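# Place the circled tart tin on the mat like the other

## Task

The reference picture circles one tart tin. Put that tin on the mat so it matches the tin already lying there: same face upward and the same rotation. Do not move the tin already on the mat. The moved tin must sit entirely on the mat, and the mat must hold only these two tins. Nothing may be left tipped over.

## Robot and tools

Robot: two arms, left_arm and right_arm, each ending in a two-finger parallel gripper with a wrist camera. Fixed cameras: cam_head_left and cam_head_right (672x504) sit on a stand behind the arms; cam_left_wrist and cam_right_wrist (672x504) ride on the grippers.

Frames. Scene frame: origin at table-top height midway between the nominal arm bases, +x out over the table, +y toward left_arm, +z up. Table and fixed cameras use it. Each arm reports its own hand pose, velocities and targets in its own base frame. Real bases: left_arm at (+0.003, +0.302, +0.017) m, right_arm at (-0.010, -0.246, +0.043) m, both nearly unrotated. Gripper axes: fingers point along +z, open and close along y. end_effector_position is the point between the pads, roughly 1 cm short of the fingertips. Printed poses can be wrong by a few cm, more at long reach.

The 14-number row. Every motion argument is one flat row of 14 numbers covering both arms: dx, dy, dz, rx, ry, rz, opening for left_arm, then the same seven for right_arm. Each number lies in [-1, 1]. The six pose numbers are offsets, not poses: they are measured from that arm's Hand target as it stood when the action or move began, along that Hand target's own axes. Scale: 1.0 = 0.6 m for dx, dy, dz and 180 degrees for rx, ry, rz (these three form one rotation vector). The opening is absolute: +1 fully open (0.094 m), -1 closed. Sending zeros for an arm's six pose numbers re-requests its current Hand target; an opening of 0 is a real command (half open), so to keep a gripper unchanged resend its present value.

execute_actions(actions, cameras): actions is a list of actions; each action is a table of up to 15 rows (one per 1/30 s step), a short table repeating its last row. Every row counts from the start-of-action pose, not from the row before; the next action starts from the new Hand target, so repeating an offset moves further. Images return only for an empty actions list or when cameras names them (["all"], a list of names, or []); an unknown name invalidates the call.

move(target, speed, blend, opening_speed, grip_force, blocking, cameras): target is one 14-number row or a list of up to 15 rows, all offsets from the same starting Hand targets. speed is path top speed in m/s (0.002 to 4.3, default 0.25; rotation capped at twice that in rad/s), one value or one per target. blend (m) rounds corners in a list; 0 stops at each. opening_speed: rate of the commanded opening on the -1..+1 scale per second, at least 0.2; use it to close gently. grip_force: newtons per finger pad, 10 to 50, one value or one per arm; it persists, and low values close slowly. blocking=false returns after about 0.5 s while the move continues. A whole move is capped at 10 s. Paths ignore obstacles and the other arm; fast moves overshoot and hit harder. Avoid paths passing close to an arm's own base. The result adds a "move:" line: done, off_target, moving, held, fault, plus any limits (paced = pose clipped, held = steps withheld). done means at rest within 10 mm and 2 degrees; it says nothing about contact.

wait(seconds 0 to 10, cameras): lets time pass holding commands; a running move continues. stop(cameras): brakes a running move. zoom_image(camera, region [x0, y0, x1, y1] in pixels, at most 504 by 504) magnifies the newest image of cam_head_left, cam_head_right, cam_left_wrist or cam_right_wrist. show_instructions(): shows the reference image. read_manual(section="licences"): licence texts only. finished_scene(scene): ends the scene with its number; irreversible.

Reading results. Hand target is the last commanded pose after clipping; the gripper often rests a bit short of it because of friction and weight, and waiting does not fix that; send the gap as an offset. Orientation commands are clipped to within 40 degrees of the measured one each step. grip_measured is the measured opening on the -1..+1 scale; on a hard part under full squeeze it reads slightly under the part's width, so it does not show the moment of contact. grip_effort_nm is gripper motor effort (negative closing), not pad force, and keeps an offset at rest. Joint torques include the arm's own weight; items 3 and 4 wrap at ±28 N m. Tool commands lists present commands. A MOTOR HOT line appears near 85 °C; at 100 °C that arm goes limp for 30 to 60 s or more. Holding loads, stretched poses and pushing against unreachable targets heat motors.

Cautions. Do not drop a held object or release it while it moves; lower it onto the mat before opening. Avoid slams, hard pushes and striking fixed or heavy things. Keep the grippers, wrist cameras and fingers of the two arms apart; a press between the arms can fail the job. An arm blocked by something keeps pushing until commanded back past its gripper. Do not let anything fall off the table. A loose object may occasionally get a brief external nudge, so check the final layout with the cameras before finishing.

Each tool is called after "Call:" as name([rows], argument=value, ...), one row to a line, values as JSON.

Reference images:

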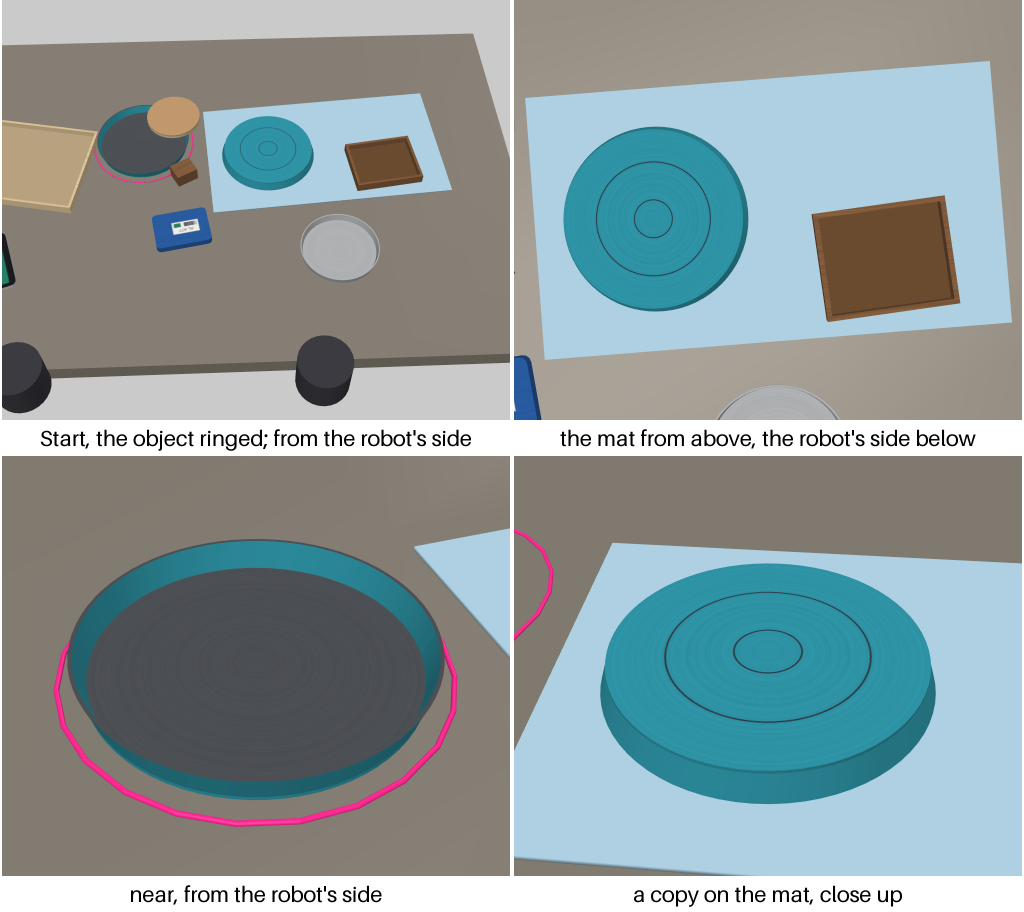

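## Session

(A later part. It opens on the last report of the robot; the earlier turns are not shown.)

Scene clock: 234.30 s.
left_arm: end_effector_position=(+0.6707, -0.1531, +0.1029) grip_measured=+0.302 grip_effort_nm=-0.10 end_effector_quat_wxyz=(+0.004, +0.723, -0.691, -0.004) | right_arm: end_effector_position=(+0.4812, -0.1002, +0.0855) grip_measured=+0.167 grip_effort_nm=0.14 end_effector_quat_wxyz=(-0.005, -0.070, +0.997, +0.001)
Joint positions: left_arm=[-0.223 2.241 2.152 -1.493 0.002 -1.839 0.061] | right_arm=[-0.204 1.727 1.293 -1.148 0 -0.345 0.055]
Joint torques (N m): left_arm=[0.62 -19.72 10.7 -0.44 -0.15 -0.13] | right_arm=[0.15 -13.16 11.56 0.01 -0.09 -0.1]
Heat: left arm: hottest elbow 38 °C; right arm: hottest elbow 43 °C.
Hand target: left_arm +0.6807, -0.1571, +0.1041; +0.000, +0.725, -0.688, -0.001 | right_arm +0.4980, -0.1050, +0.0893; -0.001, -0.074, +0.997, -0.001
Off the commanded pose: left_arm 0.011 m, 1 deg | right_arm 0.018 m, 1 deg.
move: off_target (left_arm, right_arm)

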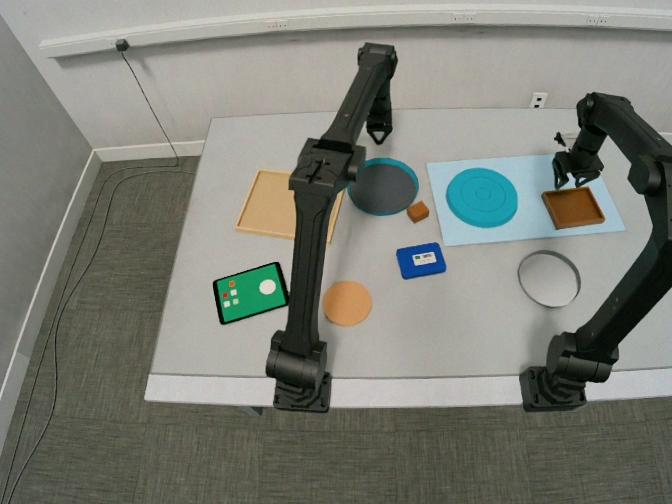

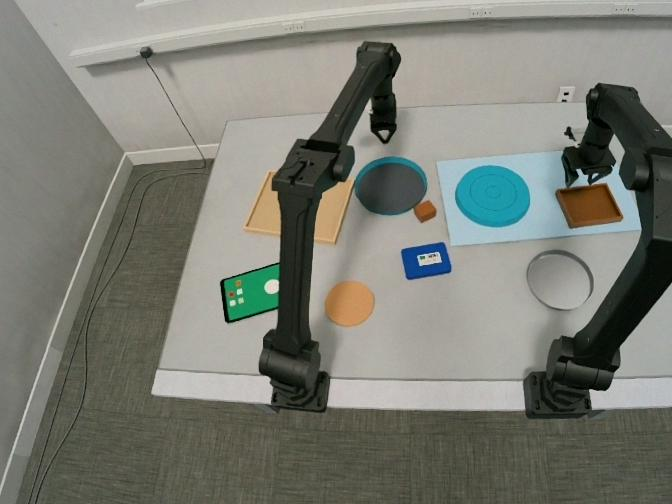

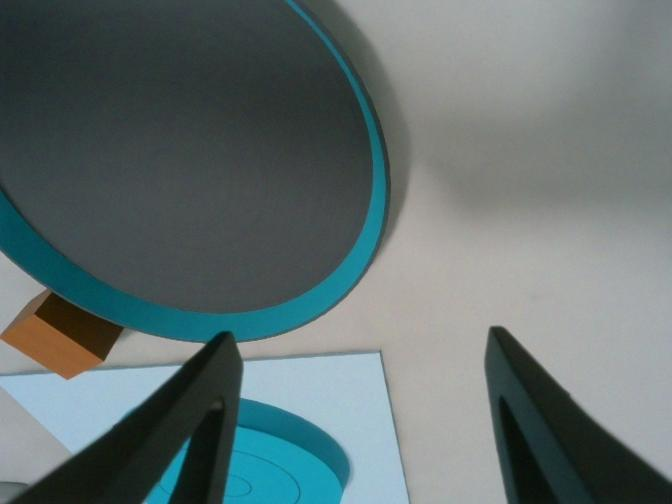

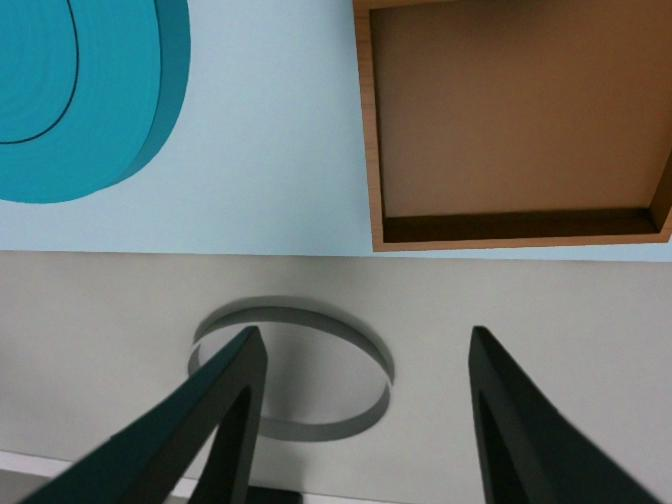

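Call:
move([
  [0,-0.008,0.163,0,0,0,0.3,-0.02,0,0.183,0,0,0,0.17],
  [0,-0.008,0.163,0,0,0,-1,-0.02,0,0.183,0,0,0,-1],
], speed=0.15, opening_speed=0.6, grip_force=40, cameras=["all"])

Scene clock: 248.83 s.
left_arm: end_effector_position=(+0.6800, -0.1552, +0.0116) grip_measured=-0.987 grip_effort_nm=-0.69 end_effector_quat_wxyz=(+0.004, +0.723, -0.691, -0.004) | right_arm: end_effector_position=(+0.5113, -0.1064, -0.0062) grip_measured=-0.987 grip_effort_nm=-0.73 end_effector_quat_wxyz=(+0.008, -0.070, +0.997, -0.002)
Joint positions: left_arm=[-0.223 2.329 2.066 -1.319 0.002 -1.839 0.001] | right_arm=[-0.204 1.903 1.274 -0.927 0 -0.345 0.001]
Joint torques (N m): left_arm=[0.79 -21.54 7.91 0.42 -0.15 -0.11] | right_arm=[0.79 -15.33 6.48 1.07 -0.1 -0.01]
Heat: left arm: hottest elbow 40 °C; right arm: hottest elbow 46 °C.
Hand target: left_arm +0.6853, -0.1567, +0.0063; +0.000, +0.725, -0.688, -0.001 | right_arm +0.5096, -0.1034, -0.0206; -0.001, -0.073, +0.997, -0.001
Off the commanded pose: left_arm 0.008 m, 1 deg | right_arm 0.015 m, 1 deg.
grip_force (N): 40, 40
move: off_target (right_arm); target 2's new opening was sent with right_arm's hand 0.015 m and 1 deg from that target

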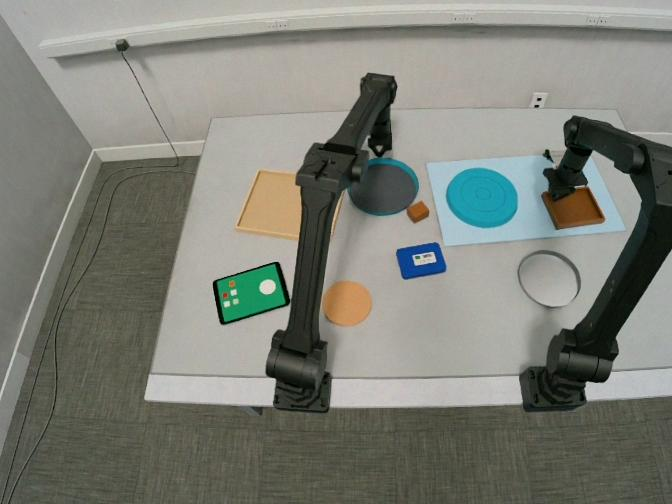

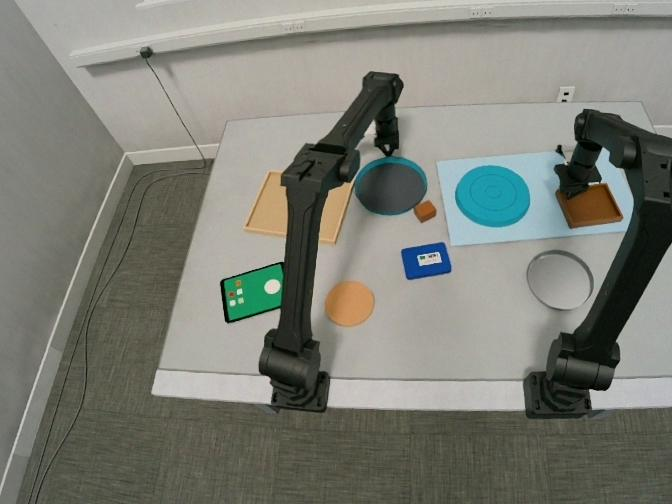

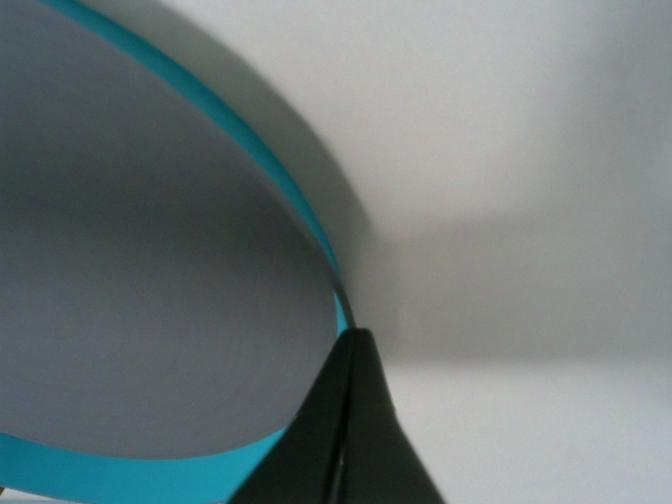

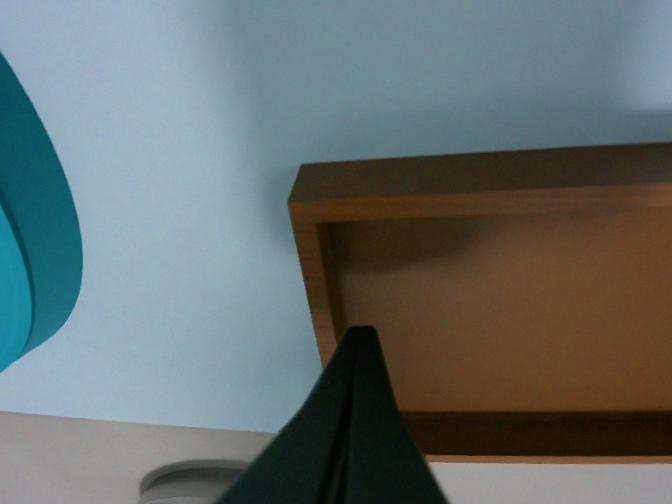

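Call:
move([
  [0,0,0,0,0,0,0,0,0.008,0,0,0,0,0],
  [0,0,0.02,0,0,0,0,0,0.008,0.037,0,0,0,0],
  [0,0,0.02,0,0,0,-1,0,0.008,0.037,0,0,0,-1],
], speed=0.1, opening_speed=0.8, cameras=["cam_left_wrist","cam_right_wrist"])

Scene clock: 258.93 s.
left_arm: end_effector_position=(+0.6845, -0.1562, +0.0103) grip_measured=-0.987 grip_effort_nm=-0.69 end_effector_quat_wxyz=(-0.001, +0.723, -0.691, +0.004) | right_arm: end_effector_position=(+0.5140, -0.1025, -0.0245) grip_measured=-0.874 grip_effort_nm=-0.86 end_effector_quat_wxyz=(+0.012, -0.074, +0.997, -0.003)
Joint positions: left_arm=[-0.223 2.329 2.062 -1.296 0.002 -1.839 0.001] | right_arm=[-0.196 1.931 1.26 -0.875 0 -0.344 0.006]
Joint torques (N m): left_arm=[0.73 -20.72 7.25 0.47 -0.15 -0.11] | right_arm=[0.79 -15.09 5.94 1.11 -0.1 0.07]
Heat: left arm: hottest elbow 39 °C; right arm: hottest elbow 45 °C.
Hand target: left_arm +0.6854, -0.1567, -0.0057; +0.000, +0.725, -0.688, -0.001 | right_arm +0.5090, -0.0988, -0.0426; -0.001, -0.074, +0.997, -0.001
Off the commanded pose: left_arm 0.016 m, 1 deg | right_arm 0.019 m, 1 deg.
grip_force (N): 40, 40
move: off_target (left_arm, right_arm); target 3's new opening was sent with right_arm's hand 0.019 m and 1 deg from that target
Images, in order (width x height): cam_left_wrist 672x504, cam_right_wrist 672x504.

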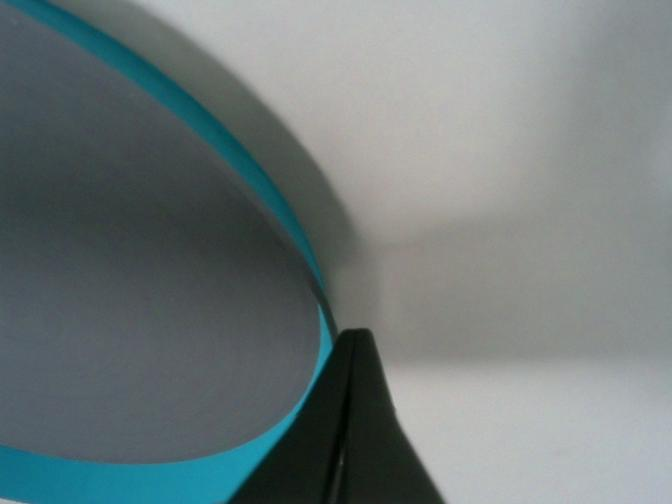

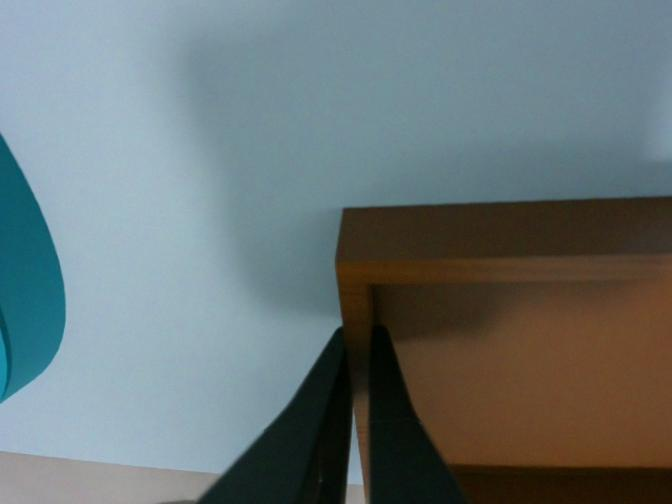

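Call:
move([
  [0,0,0,0,0,0,0.1,0,0,0,0,0,0,-1],
  [0,0.013,0,0,0,0,0.1,0,0,-0.167,0,0,0,-1],
  [0,0.013,0.024,0,0,0,0.1,0.368,0.51,-0.167,0,0,0,-1],
  [0,0.013,0.024,0,0,0,-1,0.368,0.51,-0.167,0,0,0,-1],
], speed=0.2, opening_speed=0.8, cameras=["cam_left_wrist","cam_right_wrist","cam_head_left"])

Scene clock: 276.53 s.
left_arm: end_effector_position=(+0.6768, -0.1545, -0.0092) grip_measured=-0.859 grip_effort_nm=-0.82 end_effector_quat_wxyz=(+0.001, +0.727, -0.687, +0.001) | right_arm: end_effector_position=(+0.2482, +0.1716, +0.0546) grip_measured=-0.874 grip_effort_nm=-0.86 end_effector_quat_wxyz=(-0.008, -0.074, +0.997, -0.003)
Joint positions: left_arm=[-0.223 2.329 2.009 -1.251 0.002 -1.851 0.007] | right_arm=[0.605 1.304 0.718 -1.001 -0.003 0.457 0.006]
Joint torques (N m): left_arm=[0.56 -21.19 7.04 0.53 -0.14 -0.01] | right_arm=[0.91 -8.76 6.32 0.58 0.02 0.09]
Heat: left arm: hottest elbow 39 °C; right arm: hottest elbow 44 °C.
Hand target: left_arm +0.6776, -0.1571, -0.0201; +0.000, +0.725, -0.688, -0.001 | right_arm +0.2458, +0.1718, +0.0573; -0.001, -0.074, +0.997, -0.001
Off the commanded pose: left_arm 0.011 m, 0 deg | right_arm 0.004 m, 1 deg.
grip_force (N): 40, 40
move: off_target (left_arm); target 4's new opening was sent with left_arm's hand 0.012 m and 0 deg from that target
Images, in order (width x height): cam_head_left 672x504, cam_left_wrist 672x504, cam_right_wrist 672x504.

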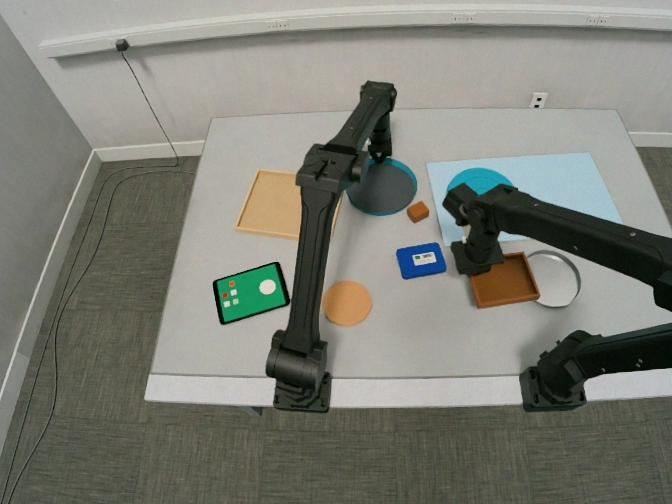

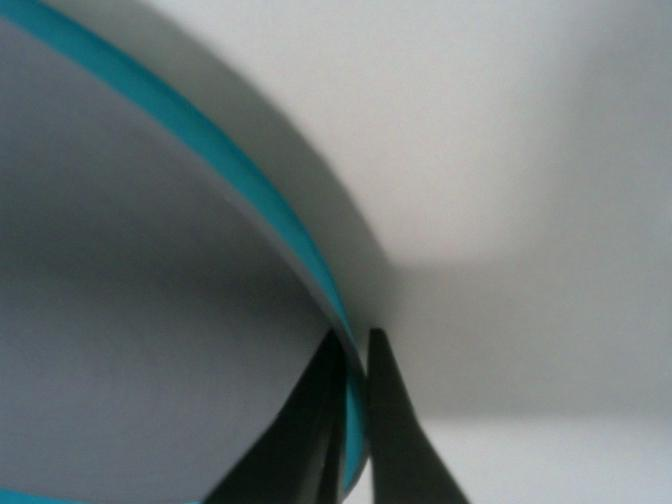

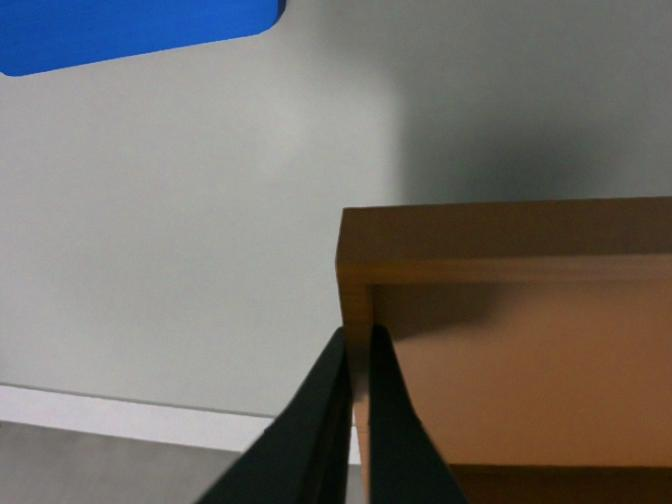

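Call:
move([
  [0,0,-0.08,0,0,0,-1,0.043,0.048,0,0,0,0,-1],
  [0,0,-0.333,0,0,0,-1,0.043,0.048,0.13,0,0,0,-1],
  [0.233,0,-0.333,0,0,0,-1,0.043,0.048,0.13,0,0,0,-0.5],
  [0.233,0,-0.333,0,0,0,-1,0.043,0.048,-0.2,0,0,0,-0.5],
], speed=[0.08,0.15,0.2,0.25], opening_speed=0.8, cameras=["all"], grip_force=50)

Scene clock: 293.57 s.
left_arm: end_effector_position=(+0.6765, -0.2970, +0.1578) grip_measured=-0.954 grip_effort_nm=-1.03 end_effector_quat_wxyz=(-0.012, +0.719, -0.694, +0.032) | right_arm: end_effector_position=(+0.2062, +0.1852, +0.1565) grip_measured=-0.503 grip_effort_nm=0.14 end_effector_quat_wxyz=(-0.019, -0.074, +0.997, -0.014)
Joint positions: left_arm=[-0.413 2.396 2.575 -1.682 0 -2.02 0.002] | right_arm=[0.733 1.124 0.867 -1.361 -0.001 0.585 0.023]
Joint torques (N m): left_arm=[1.2 -23.59 11.3 -0.46 -0.04 -0.13] | right_arm=[0.97 -6.01 12.05 -0.1 -0.04 0.09]
Heat: left arm: hottest elbow 39 °C; right arm: hottest elbow 43 °C.
Hand target: left_arm +0.6851, -0.2969, +0.1797; +0.000, +0.725, -0.688, -0.001 | right_arm +0.2162, +0.1966, +0.1772; -0.001, -0.074, +0.997, -0.001
Off the commanded pose: left_arm 0.023 m, 4 deg | right_arm 0.026 m, 3 deg.
joint sent to its limit (left arm) — joint 4 (wrist pitch), lower limit. The joint targets are off in orientation, not in position.
move: off_target (left_arm, right_arm)

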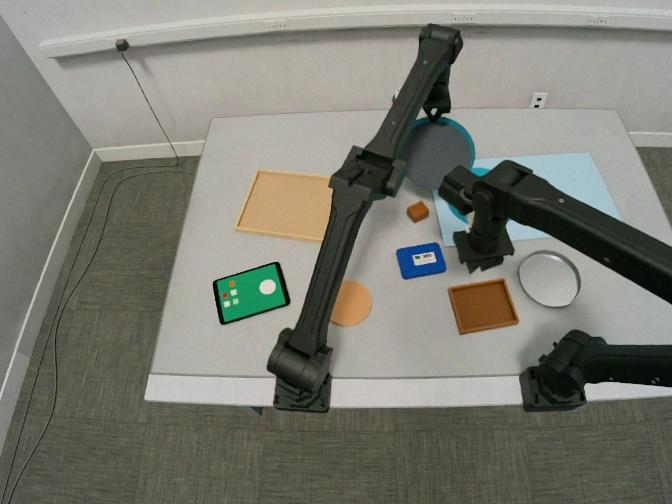

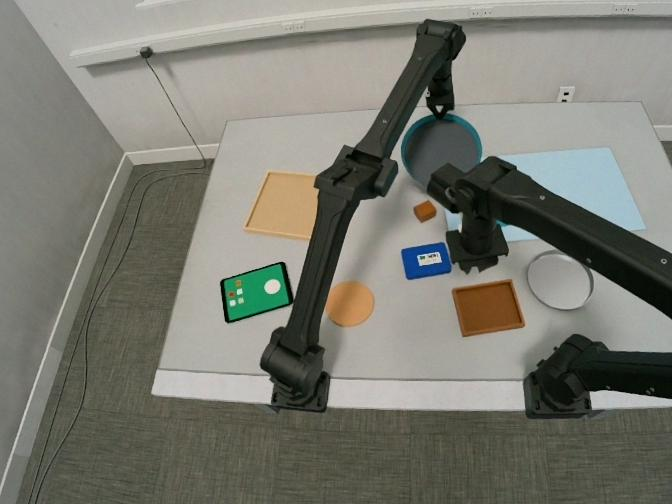

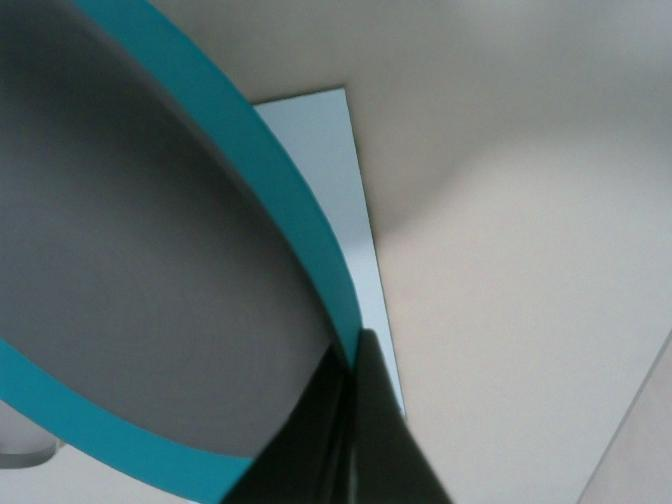

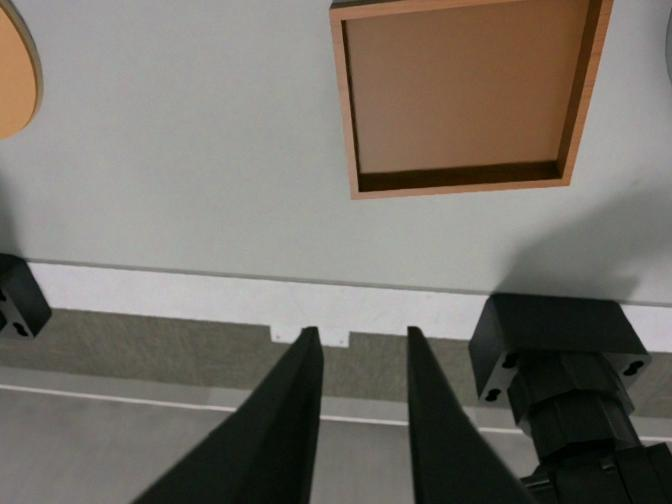

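Call:
move(target=[0,0,0,0,0,0,-1,-0.325,-0.017,0.058,-0.361,-0.419,0.419,0.4], speed=0.3, cameras=["all"])

Scene clock: 310.83 s.
left_arm: end_effector_position=(+0.6765, -0.2970, +0.1578) grip_measured=-0.954 grip_effort_nm=-1.03 end_effector_quat_wxyz=(-0.012, +0.719, -0.694, +0.032) | right_arm: end_effector_position=(+0.4030, +0.2041, +0.1374) grip_measured=+0.397 grip_effort_nm=0.13 end_effector_quat_wxyz=(+0.499, +0.503, +0.509, +0.488)
Joint positions: left_arm=[-0.413 2.396 2.575 -1.682 0 -2.02 0.002] | right_arm=[0.732 1.621 0.383 1.205 0.738 1.576 0.066]
Joint torques (N m): left_arm=[1.2 -23.59 11.3 -0.44 -0.04 -0.13] | right_arm=[1.03 -6.83 6.61 2.7 -0.06 -0.14]
Heat: left arm: hottest elbow 40 °C; right arm: hottest elbow 45 °C.
Hand target: left_arm +0.6851, -0.2969, +0.1797; +0.000, +0.725, -0.688, -0.001 | right_arm +0.4105, +0.2151, +0.1421; +0.500, +0.500, +0.501, +0.499
Off the commanded pose: left_arm 0.024 m, 4 deg | right_arm 0.014 m, 2 deg.
joint sent to its limit (left arm) — joint 4 (wrist pitch), lower limit. The joint targets are off in orientation, not in position.
move: off_target (left_arm, right_arm)

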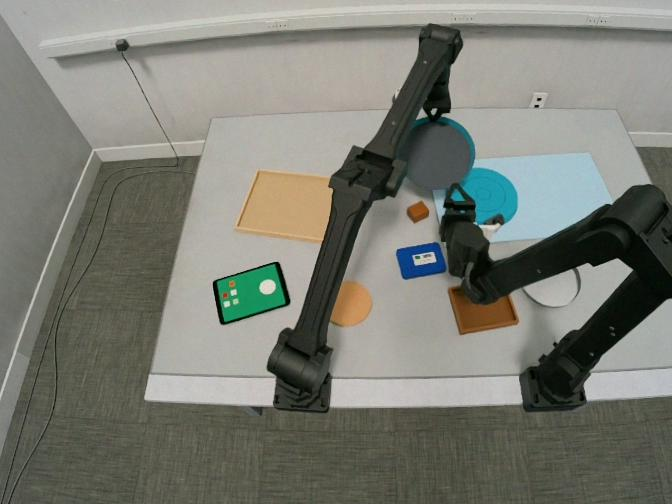

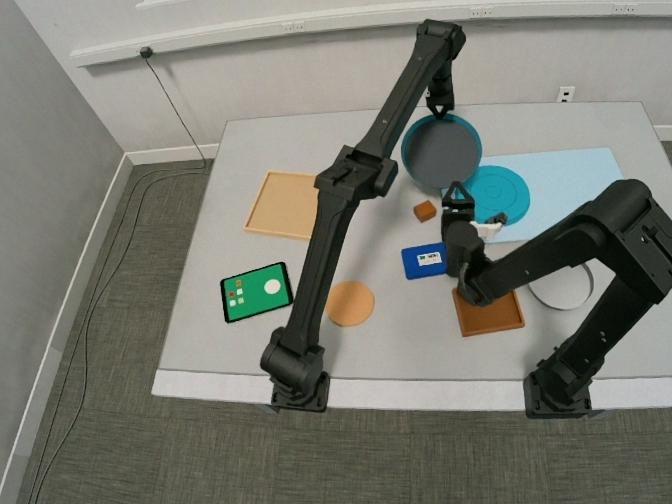

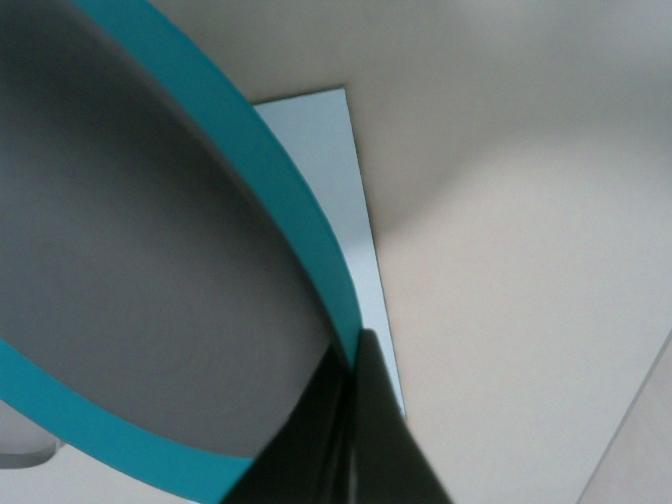

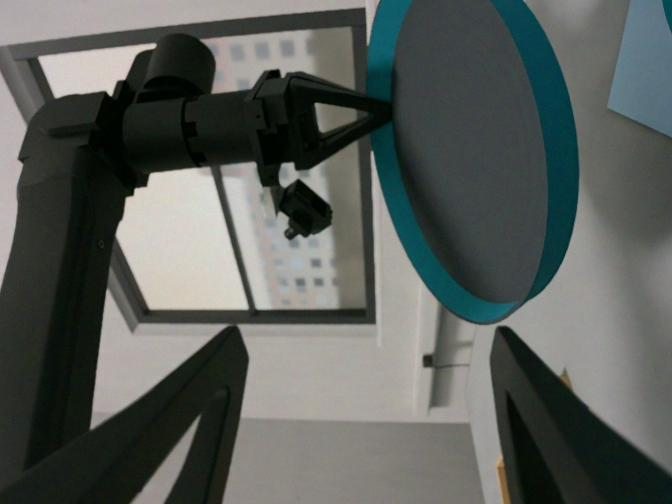

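Call:
move(target=[0,0,0,0,0,0,-1,0.045,-0.135,0.028,-0.106,0,0,0.4], speed=0.25, cameras=["cam_right_wrist","cam_left_wrist"])

Scene clock: 323.17 s.
left_arm: end_effector_position=(+0.6765, -0.2970, +0.1578) grip_measured=-0.954 grip_effort_nm=-1.03 end_effector_quat_wxyz=(-0.012, +0.719, -0.694, +0.032) | right_arm: end_effector_position=(+0.4256, +0.2353, +0.0646) grip_measured=+0.397 grip_effort_nm=0.13 end_effector_quat_wxyz=(+0.519, +0.495, +0.490, +0.495)
Joint positions: left_arm=[-0.413 2.396 2.575 -1.682 0 -2.02 0.002] | right_arm=[0.764 2.039 0.522 1.558 0.793 1.523 0.066]
Joint torques (N m): left_arm=[1.26 -23.59 11.3 -0.46 -0.04 -0.13] | right_arm=[1.08 -10.34 3.37 2.76 -0.1 0.01]
Heat: left arm: hottest elbow 41 °C; right arm: hottest elbow 45 °C.
Hand target: left_arm +0.6851, -0.2969, +0.1797; +0.000, +0.725, -0.688, -0.001 | right_arm +0.4270, +0.2420, +0.0611; +0.576, +0.410, +0.412, +0.575
Off the commanded pose: left_arm 0.024 m, 4 deg | right_arm 0.008 m, 17 deg.
joint sent to its limit (left arm) — joint 4 (wrist pitch), lower limit. The joint targets are off in orientation, not in position.
joint sent to its limit (right arm) — joint 4 (wrist pitch), upper limit. The joint targets are off in orientation, not in position.
move: off_target (left_arm, right_arm)
Images, in order (width x height): cam_left_wrist 672x504, cam_right_wrist 672x504.

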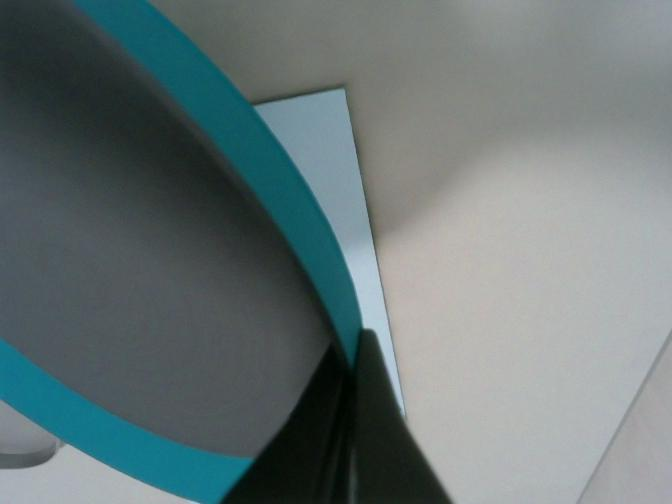

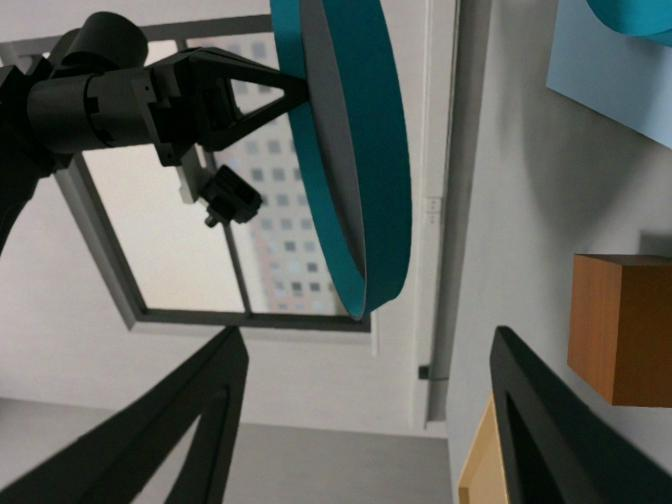

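Call:
move([
  [0,0,0,0,0,0,-1,-0.41,0.0975,0.003,0,0.5,0,0.4],
  [0,0,0,0,0,0,-1,-0.293,-0.003,0.264,0,0.5,0,0.4],
], speed=0.35, blend=0.03, cameras=["cam_right_wrist","cam_head_left"])

Scene clock: 347.03 s.
left_arm: end_effector_position=(+0.6765, -0.2970, +0.1578) grip_measured=-0.954 grip_effort_nm=-1.03 end_effector_quat_wxyz=(-0.012, +0.719, -0.694, +0.032) | right_arm: end_effector_position=(+0.5663, +0.0692, +0.1186) grip_measured=+0.397 grip_effort_nm=0.13 end_effector_quat_wxyz=(+0.182, -0.057, +0.706, +0.682)
Joint positions: left_arm=[-0.413 2.396 2.575 -1.682 0 -2.02 0.002] | right_arm=[-0.187 2.112 1.091 1.362 -1.578 1.57 0.066]
Joint torques (N m): left_arm=[1.2 -23.59 11.3 -0.46 -0.04 -0.13] | right_arm=[0.32 -15.62 8.13 0.96 0.04 -0.05]
Motor temperatures (°C): left_arm=[28 41 43 25 28 24 28] | right_arm=[25 40 42 28 26 24 23]
Heat: left arm: hottest elbow 43 °C; right arm: hottest elbow 42 °C.
Hand target: left_arm +0.6851, -0.2969, +0.1797; +0.000, +0.725, -0.688, -0.001 | right_arm +0.5776, +0.0663, +0.1115; +0.116, -0.117, +0.699, +0.696
Off the commanded pose: left_arm 0.024 m, 4 deg | right_arm 0.014 m, 10 deg.
joint sent to its limit (left arm) — joint 4 (wrist pitch), lower limit. The joint targets are off in orientation, not in position.
joint sent to its limit (right arm) — joint 5 (wrist yaw), lower limit. The joint targets are off in orientation, not in position.
move: off_target (left_arm, right_arm)
Images, in order (width x height): cam_head_left 672x504, cam_right_wrist 672x504.

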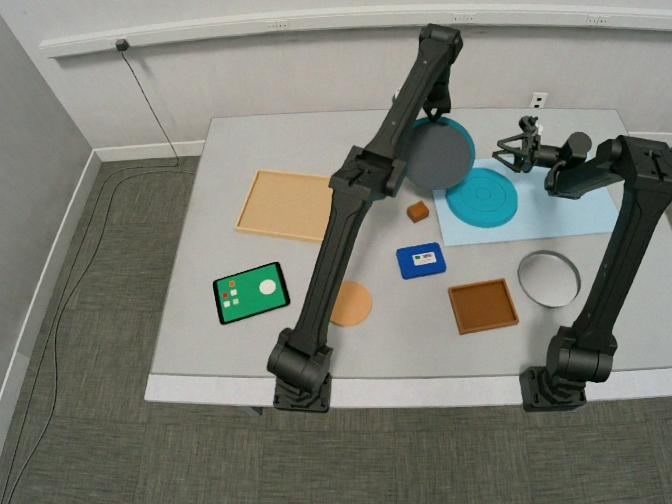

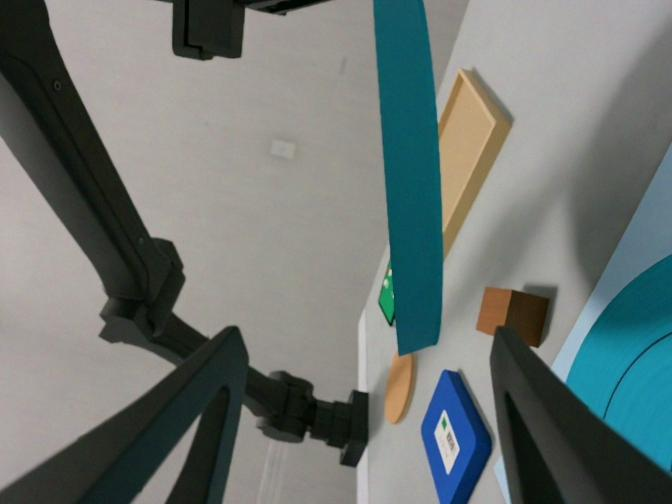

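Call:
move([
  [0,0,0,0,0,0,-1,0.058,-0.033,0,0,0,0,0.4],
  [0,0,0,0,0,0,-1,0.058,-0.033,0.08,0,0,0,0.4],
], speed=0.15, blend=0.02, cameras=["cam_right_wrist"])

Scene clock: 360.00 s.
left_arm: end_effector_position=(+0.6765, -0.2970, +0.1578) grip_measured=-0.954 grip_effort_nm=-1.03 end_effector_quat_wxyz=(-0.012, +0.719, -0.694, +0.032) | right_arm: end_effector_position=(+0.5491, +0.1176, +0.0969) grip_measured=+0.397 grip_effort_nm=0.13 end_effector_quat_wxyz=(+0.156, -0.089, +0.702, +0.689)
Joint positions: left_arm=[-0.413 2.396 2.575 -1.682 0 -2.02 0.002] | right_arm=[-0.103 2.139 1.062 1.361 -1.578 1.505 0.066]
Joint torques (N m): left_arm=[1.26 -23.59 11.3 -0.46 -0.04 -0.13] | right_arm=[-0.03 -15.27 5.48 1.31 0 -0.17]
Heat: left arm: hottest elbow 43 °C; right arm: hottest elbow 43 °C.
Hand target: left_arm +0.6851, -0.2969, +0.1797; +0.000, +0.725, -0.688, -0.001 | right_arm +0.5511, +0.1142, +0.0811; +0.116, -0.117, +0.699, +0.696
Off the commanded pose: left_arm 0.024 m, 4 deg | right_arm 0.016 m, 6 deg.
joint sent to its limit (left arm) — joint 4 (wrist pitch), lower limit. The joint targets are off in orientation, not in position.
joint sent to its limit (right arm) — joint 5 (wrist yaw), lower limit. The joint targets are off in orientation, not in position.
move: off_target (left_arm, right_arm)
Images, in order (width x height): cam_right_wrist 672x504.

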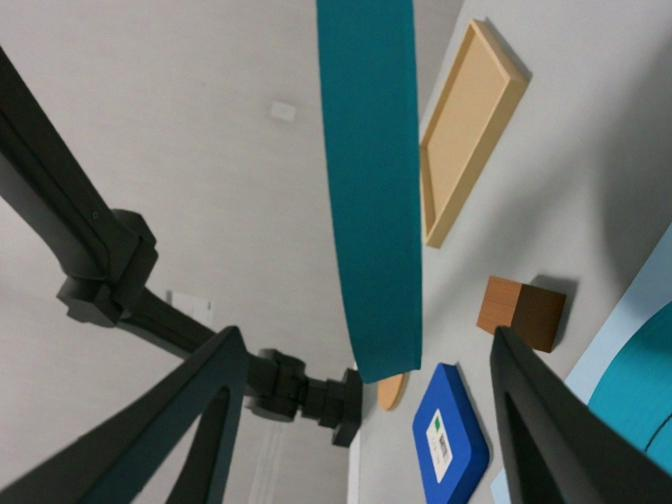

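Call:
move([
  [0,0,0,0,0,0,-1,0,-0.005,0.112,0,0,0,0.4],
  [0,0,0,0,0,0,-1,0,-0.005,0.112,0,0,0,-0.6],
], speed=0.1, opening_speed=0.35, grip_force=[50,30], cameras=["cam_right_wrist","cam_head_left","cam_left_wrist"])

Scene clock: 375.20 s.
left_arm: end_effector_position=(+0.6748, -0.2960, +0.1577) grip_measured=-0.954 grip_effort_nm=-1.03 end_effector_quat_wxyz=(-0.011, +0.724, -0.689, +0.028) | right_arm: end_effector_position=(+0.5414, +0.1801, +0.0852) grip_measured=-0.594 grip_effort_nm=-0.33 end_effector_quat_wxyz=(+0.121, -0.122, +0.695, +0.698)
Joint positions: left_arm=[-0.413 2.396 2.575 -1.689 -0.001 -2.032 0.002] | right_arm=[0.012 2.174 1.086 1.349 -1.56 1.486 0.019]
Joint torques (N m): left_arm=[1.2 -23.65 11.23 -0.18 0.01 0] | right_arm=[0.5 -16.09 7.56 0.83 0.11 0.03]
Heat: left arm: hottest elbow 44 °C; right arm: hottest elbow 42 °C.
Hand target: left_arm +0.6851, -0.2969, +0.1797; +0.000, +0.725, -0.688, -0.001 | right_arm +0.5521, +0.1814, +0.0782; +0.116, -0.117, +0.699, +0.696
Off the commanded pose: left_arm 0.024 m, 4 deg | right_arm 0.013 m, 1 deg.
joint sent to its limit (left arm) — joint 4 (wrist pitch), lower limit. The joint targets are off in orientation, not in position.
grip_force (N): 50, 30
move: off_target (left_arm, right_arm); target 2's new opening was sent with right_arm's hand 0.015 m and 1 deg from that target
Images, in order (width x height): cam_head_left 672x504, cam_left_wrist 672x504, cam_right_wrist 672x504.

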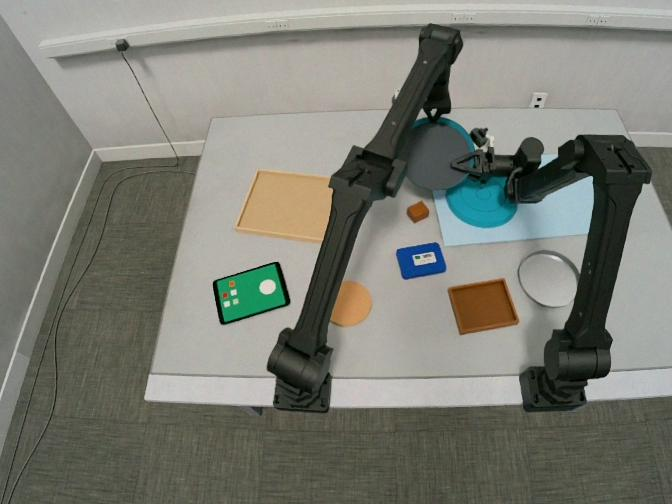

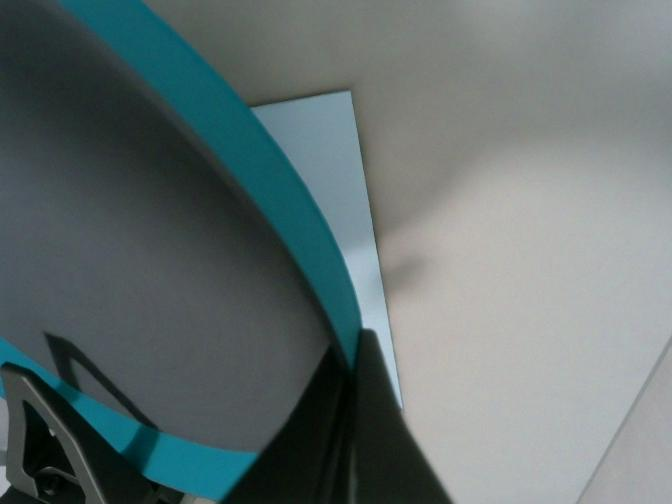

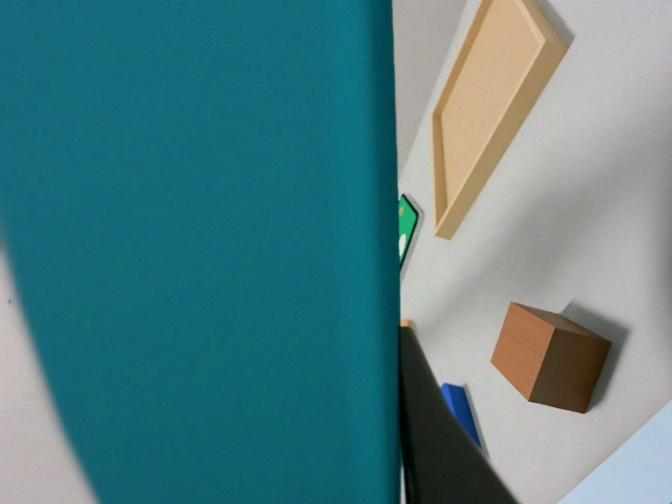

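Call:
move(target=[0,0,0,0,0,0,-1,0,0,0,0,0,0,-1], opening_speed=0.5, grip_force=[50,50], cameras=["cam_right_wrist","cam_left_wrist"])

Scene clock: 381.73 s.
left_arm: end_effector_position=(+0.6744, -0.2959, +0.1587) grip_measured=-0.954 grip_effort_nm=-1.03 end_effector_quat_wxyz=(-0.010, +0.729, -0.684, +0.028) | right_arm: end_effector_position=(+0.5419, +0.1803, +0.0829) grip_measured=-0.669 grip_effort_nm=-1.05 end_effector_quat_wxyz=(+0.119, -0.118, +0.696, +0.698)
Joint positions: left_arm=[-0.413 2.396 2.577 -1.693 -0.001 -2.048 0.002] | right_arm=[0.012 2.177 1.086 1.343 -1.556 1.486 0.016]
Joint torques (N m): left_arm=[1.2 -23.65 11.04 -0.06 0 0.16] | right_arm=[0.44 -16.5 7.39 0.94 -0.05 -0.03]
Heat: left arm: hottest elbow 44 °C; right arm: hottest elbow 42 °C.
Hand target: left_arm +0.6851, -0.2968, +0.1796; +0.000, +0.725, -0.688, -0.001 | right_arm +0.5515, +0.1812, +0.0782; +0.116, -0.117, +0.696, +0.699 (not the last commanded pose)
Off the commanded pose: left_arm 0.024 m, 3 deg | right_arm 0.011 m, 1 deg.
joint sent to its limit (left arm) — joint 4 (wrist pitch), lower limit. The joint targets are off in orientation, not in position.
move: off_target (left_arm, right_arm)
Images, in order (width x height): cam_left_wrist 672x504, cam_right_wrist 672x504.

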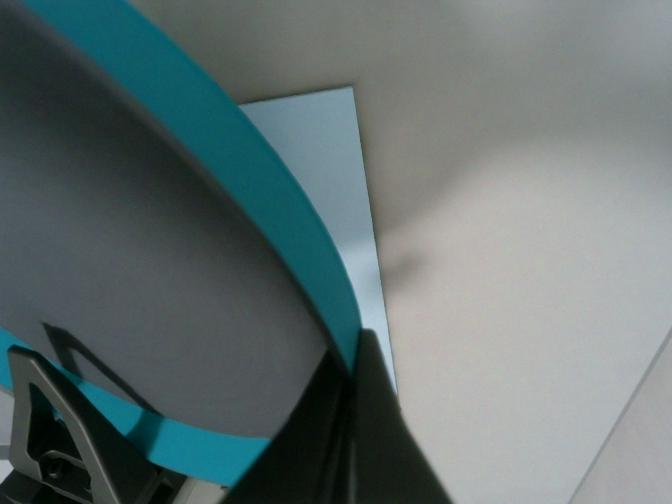

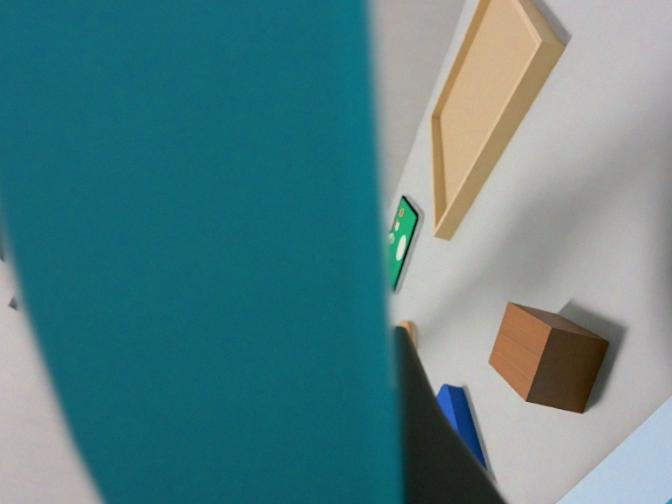

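Call:
move([
  [0,0,0,0,0,0,-0.3,0,0,0,0,0,0,-1],
  [0,0,-0.15,0,0,0,-0.3,0,0,0,0,0,0,-1],
], speed=0.12, opening_speed=0.5, cameras=["all"])

Scene clock: 389.93 s.
left_arm: end_effector_position=(+0.6792, -0.2984, +0.2442) grip_measured=-0.302 grip_effort_nm=0.11 end_effector_quat_wxyz=(-0.035, +0.723, -0.682, +0.099) | right_arm: end_effector_position=(+0.5414, +0.1803, +0.0807) grip_measured=-0.674 grip_effort_nm=-1.05 end_effector_quat_wxyz=(+0.115, -0.115, +0.697, +0.699)
Joint positions: left_arm=[-0.413 2.318 2.651 -1.693 0.001 -2.042 0.033] | right_arm=[0.012 2.181 1.086 1.339 -1.559 1.488 0.015]
Joint torques (N m): left_arm=[1.2 -23.47 10.39 0.2 -0.02 0.11] | right_arm=[0.44 -16.79 7.36 1.09 0.03 -0.06]
Heat: left arm: hottest elbow 45 °C; right arm: hottest elbow 42 °C.
Hand target: left_arm +0.6852, -0.2970, +0.2694; +0.000, +0.725, -0.688, -0.001 | right_arm +0.5514, +0.1812, +0.0782; +0.116, -0.117, +0.696, +0.699
Off the commanded pose: left_arm 0.026 m, 12 deg | right_arm 0.010 m, 0 deg.
joint sent to its limit (left arm) — joint 4 (wrist pitch), lower limit. The joint targets are off in orientation, not in position.
move: off_target (left_arm)

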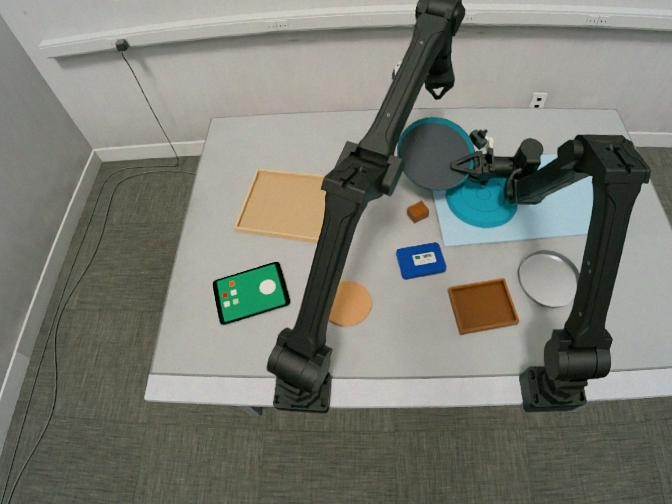

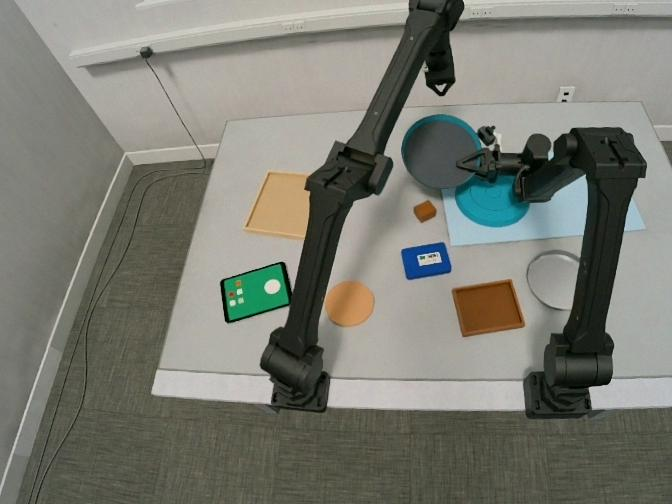

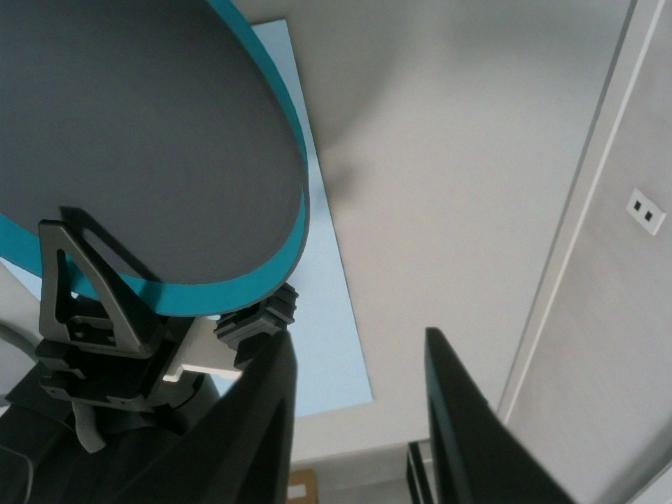

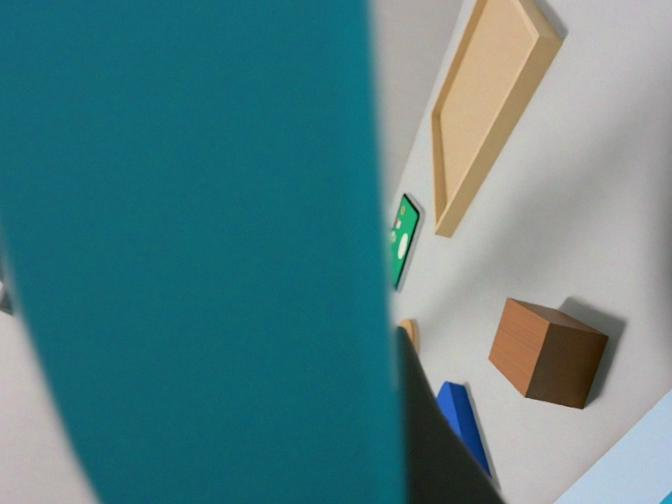

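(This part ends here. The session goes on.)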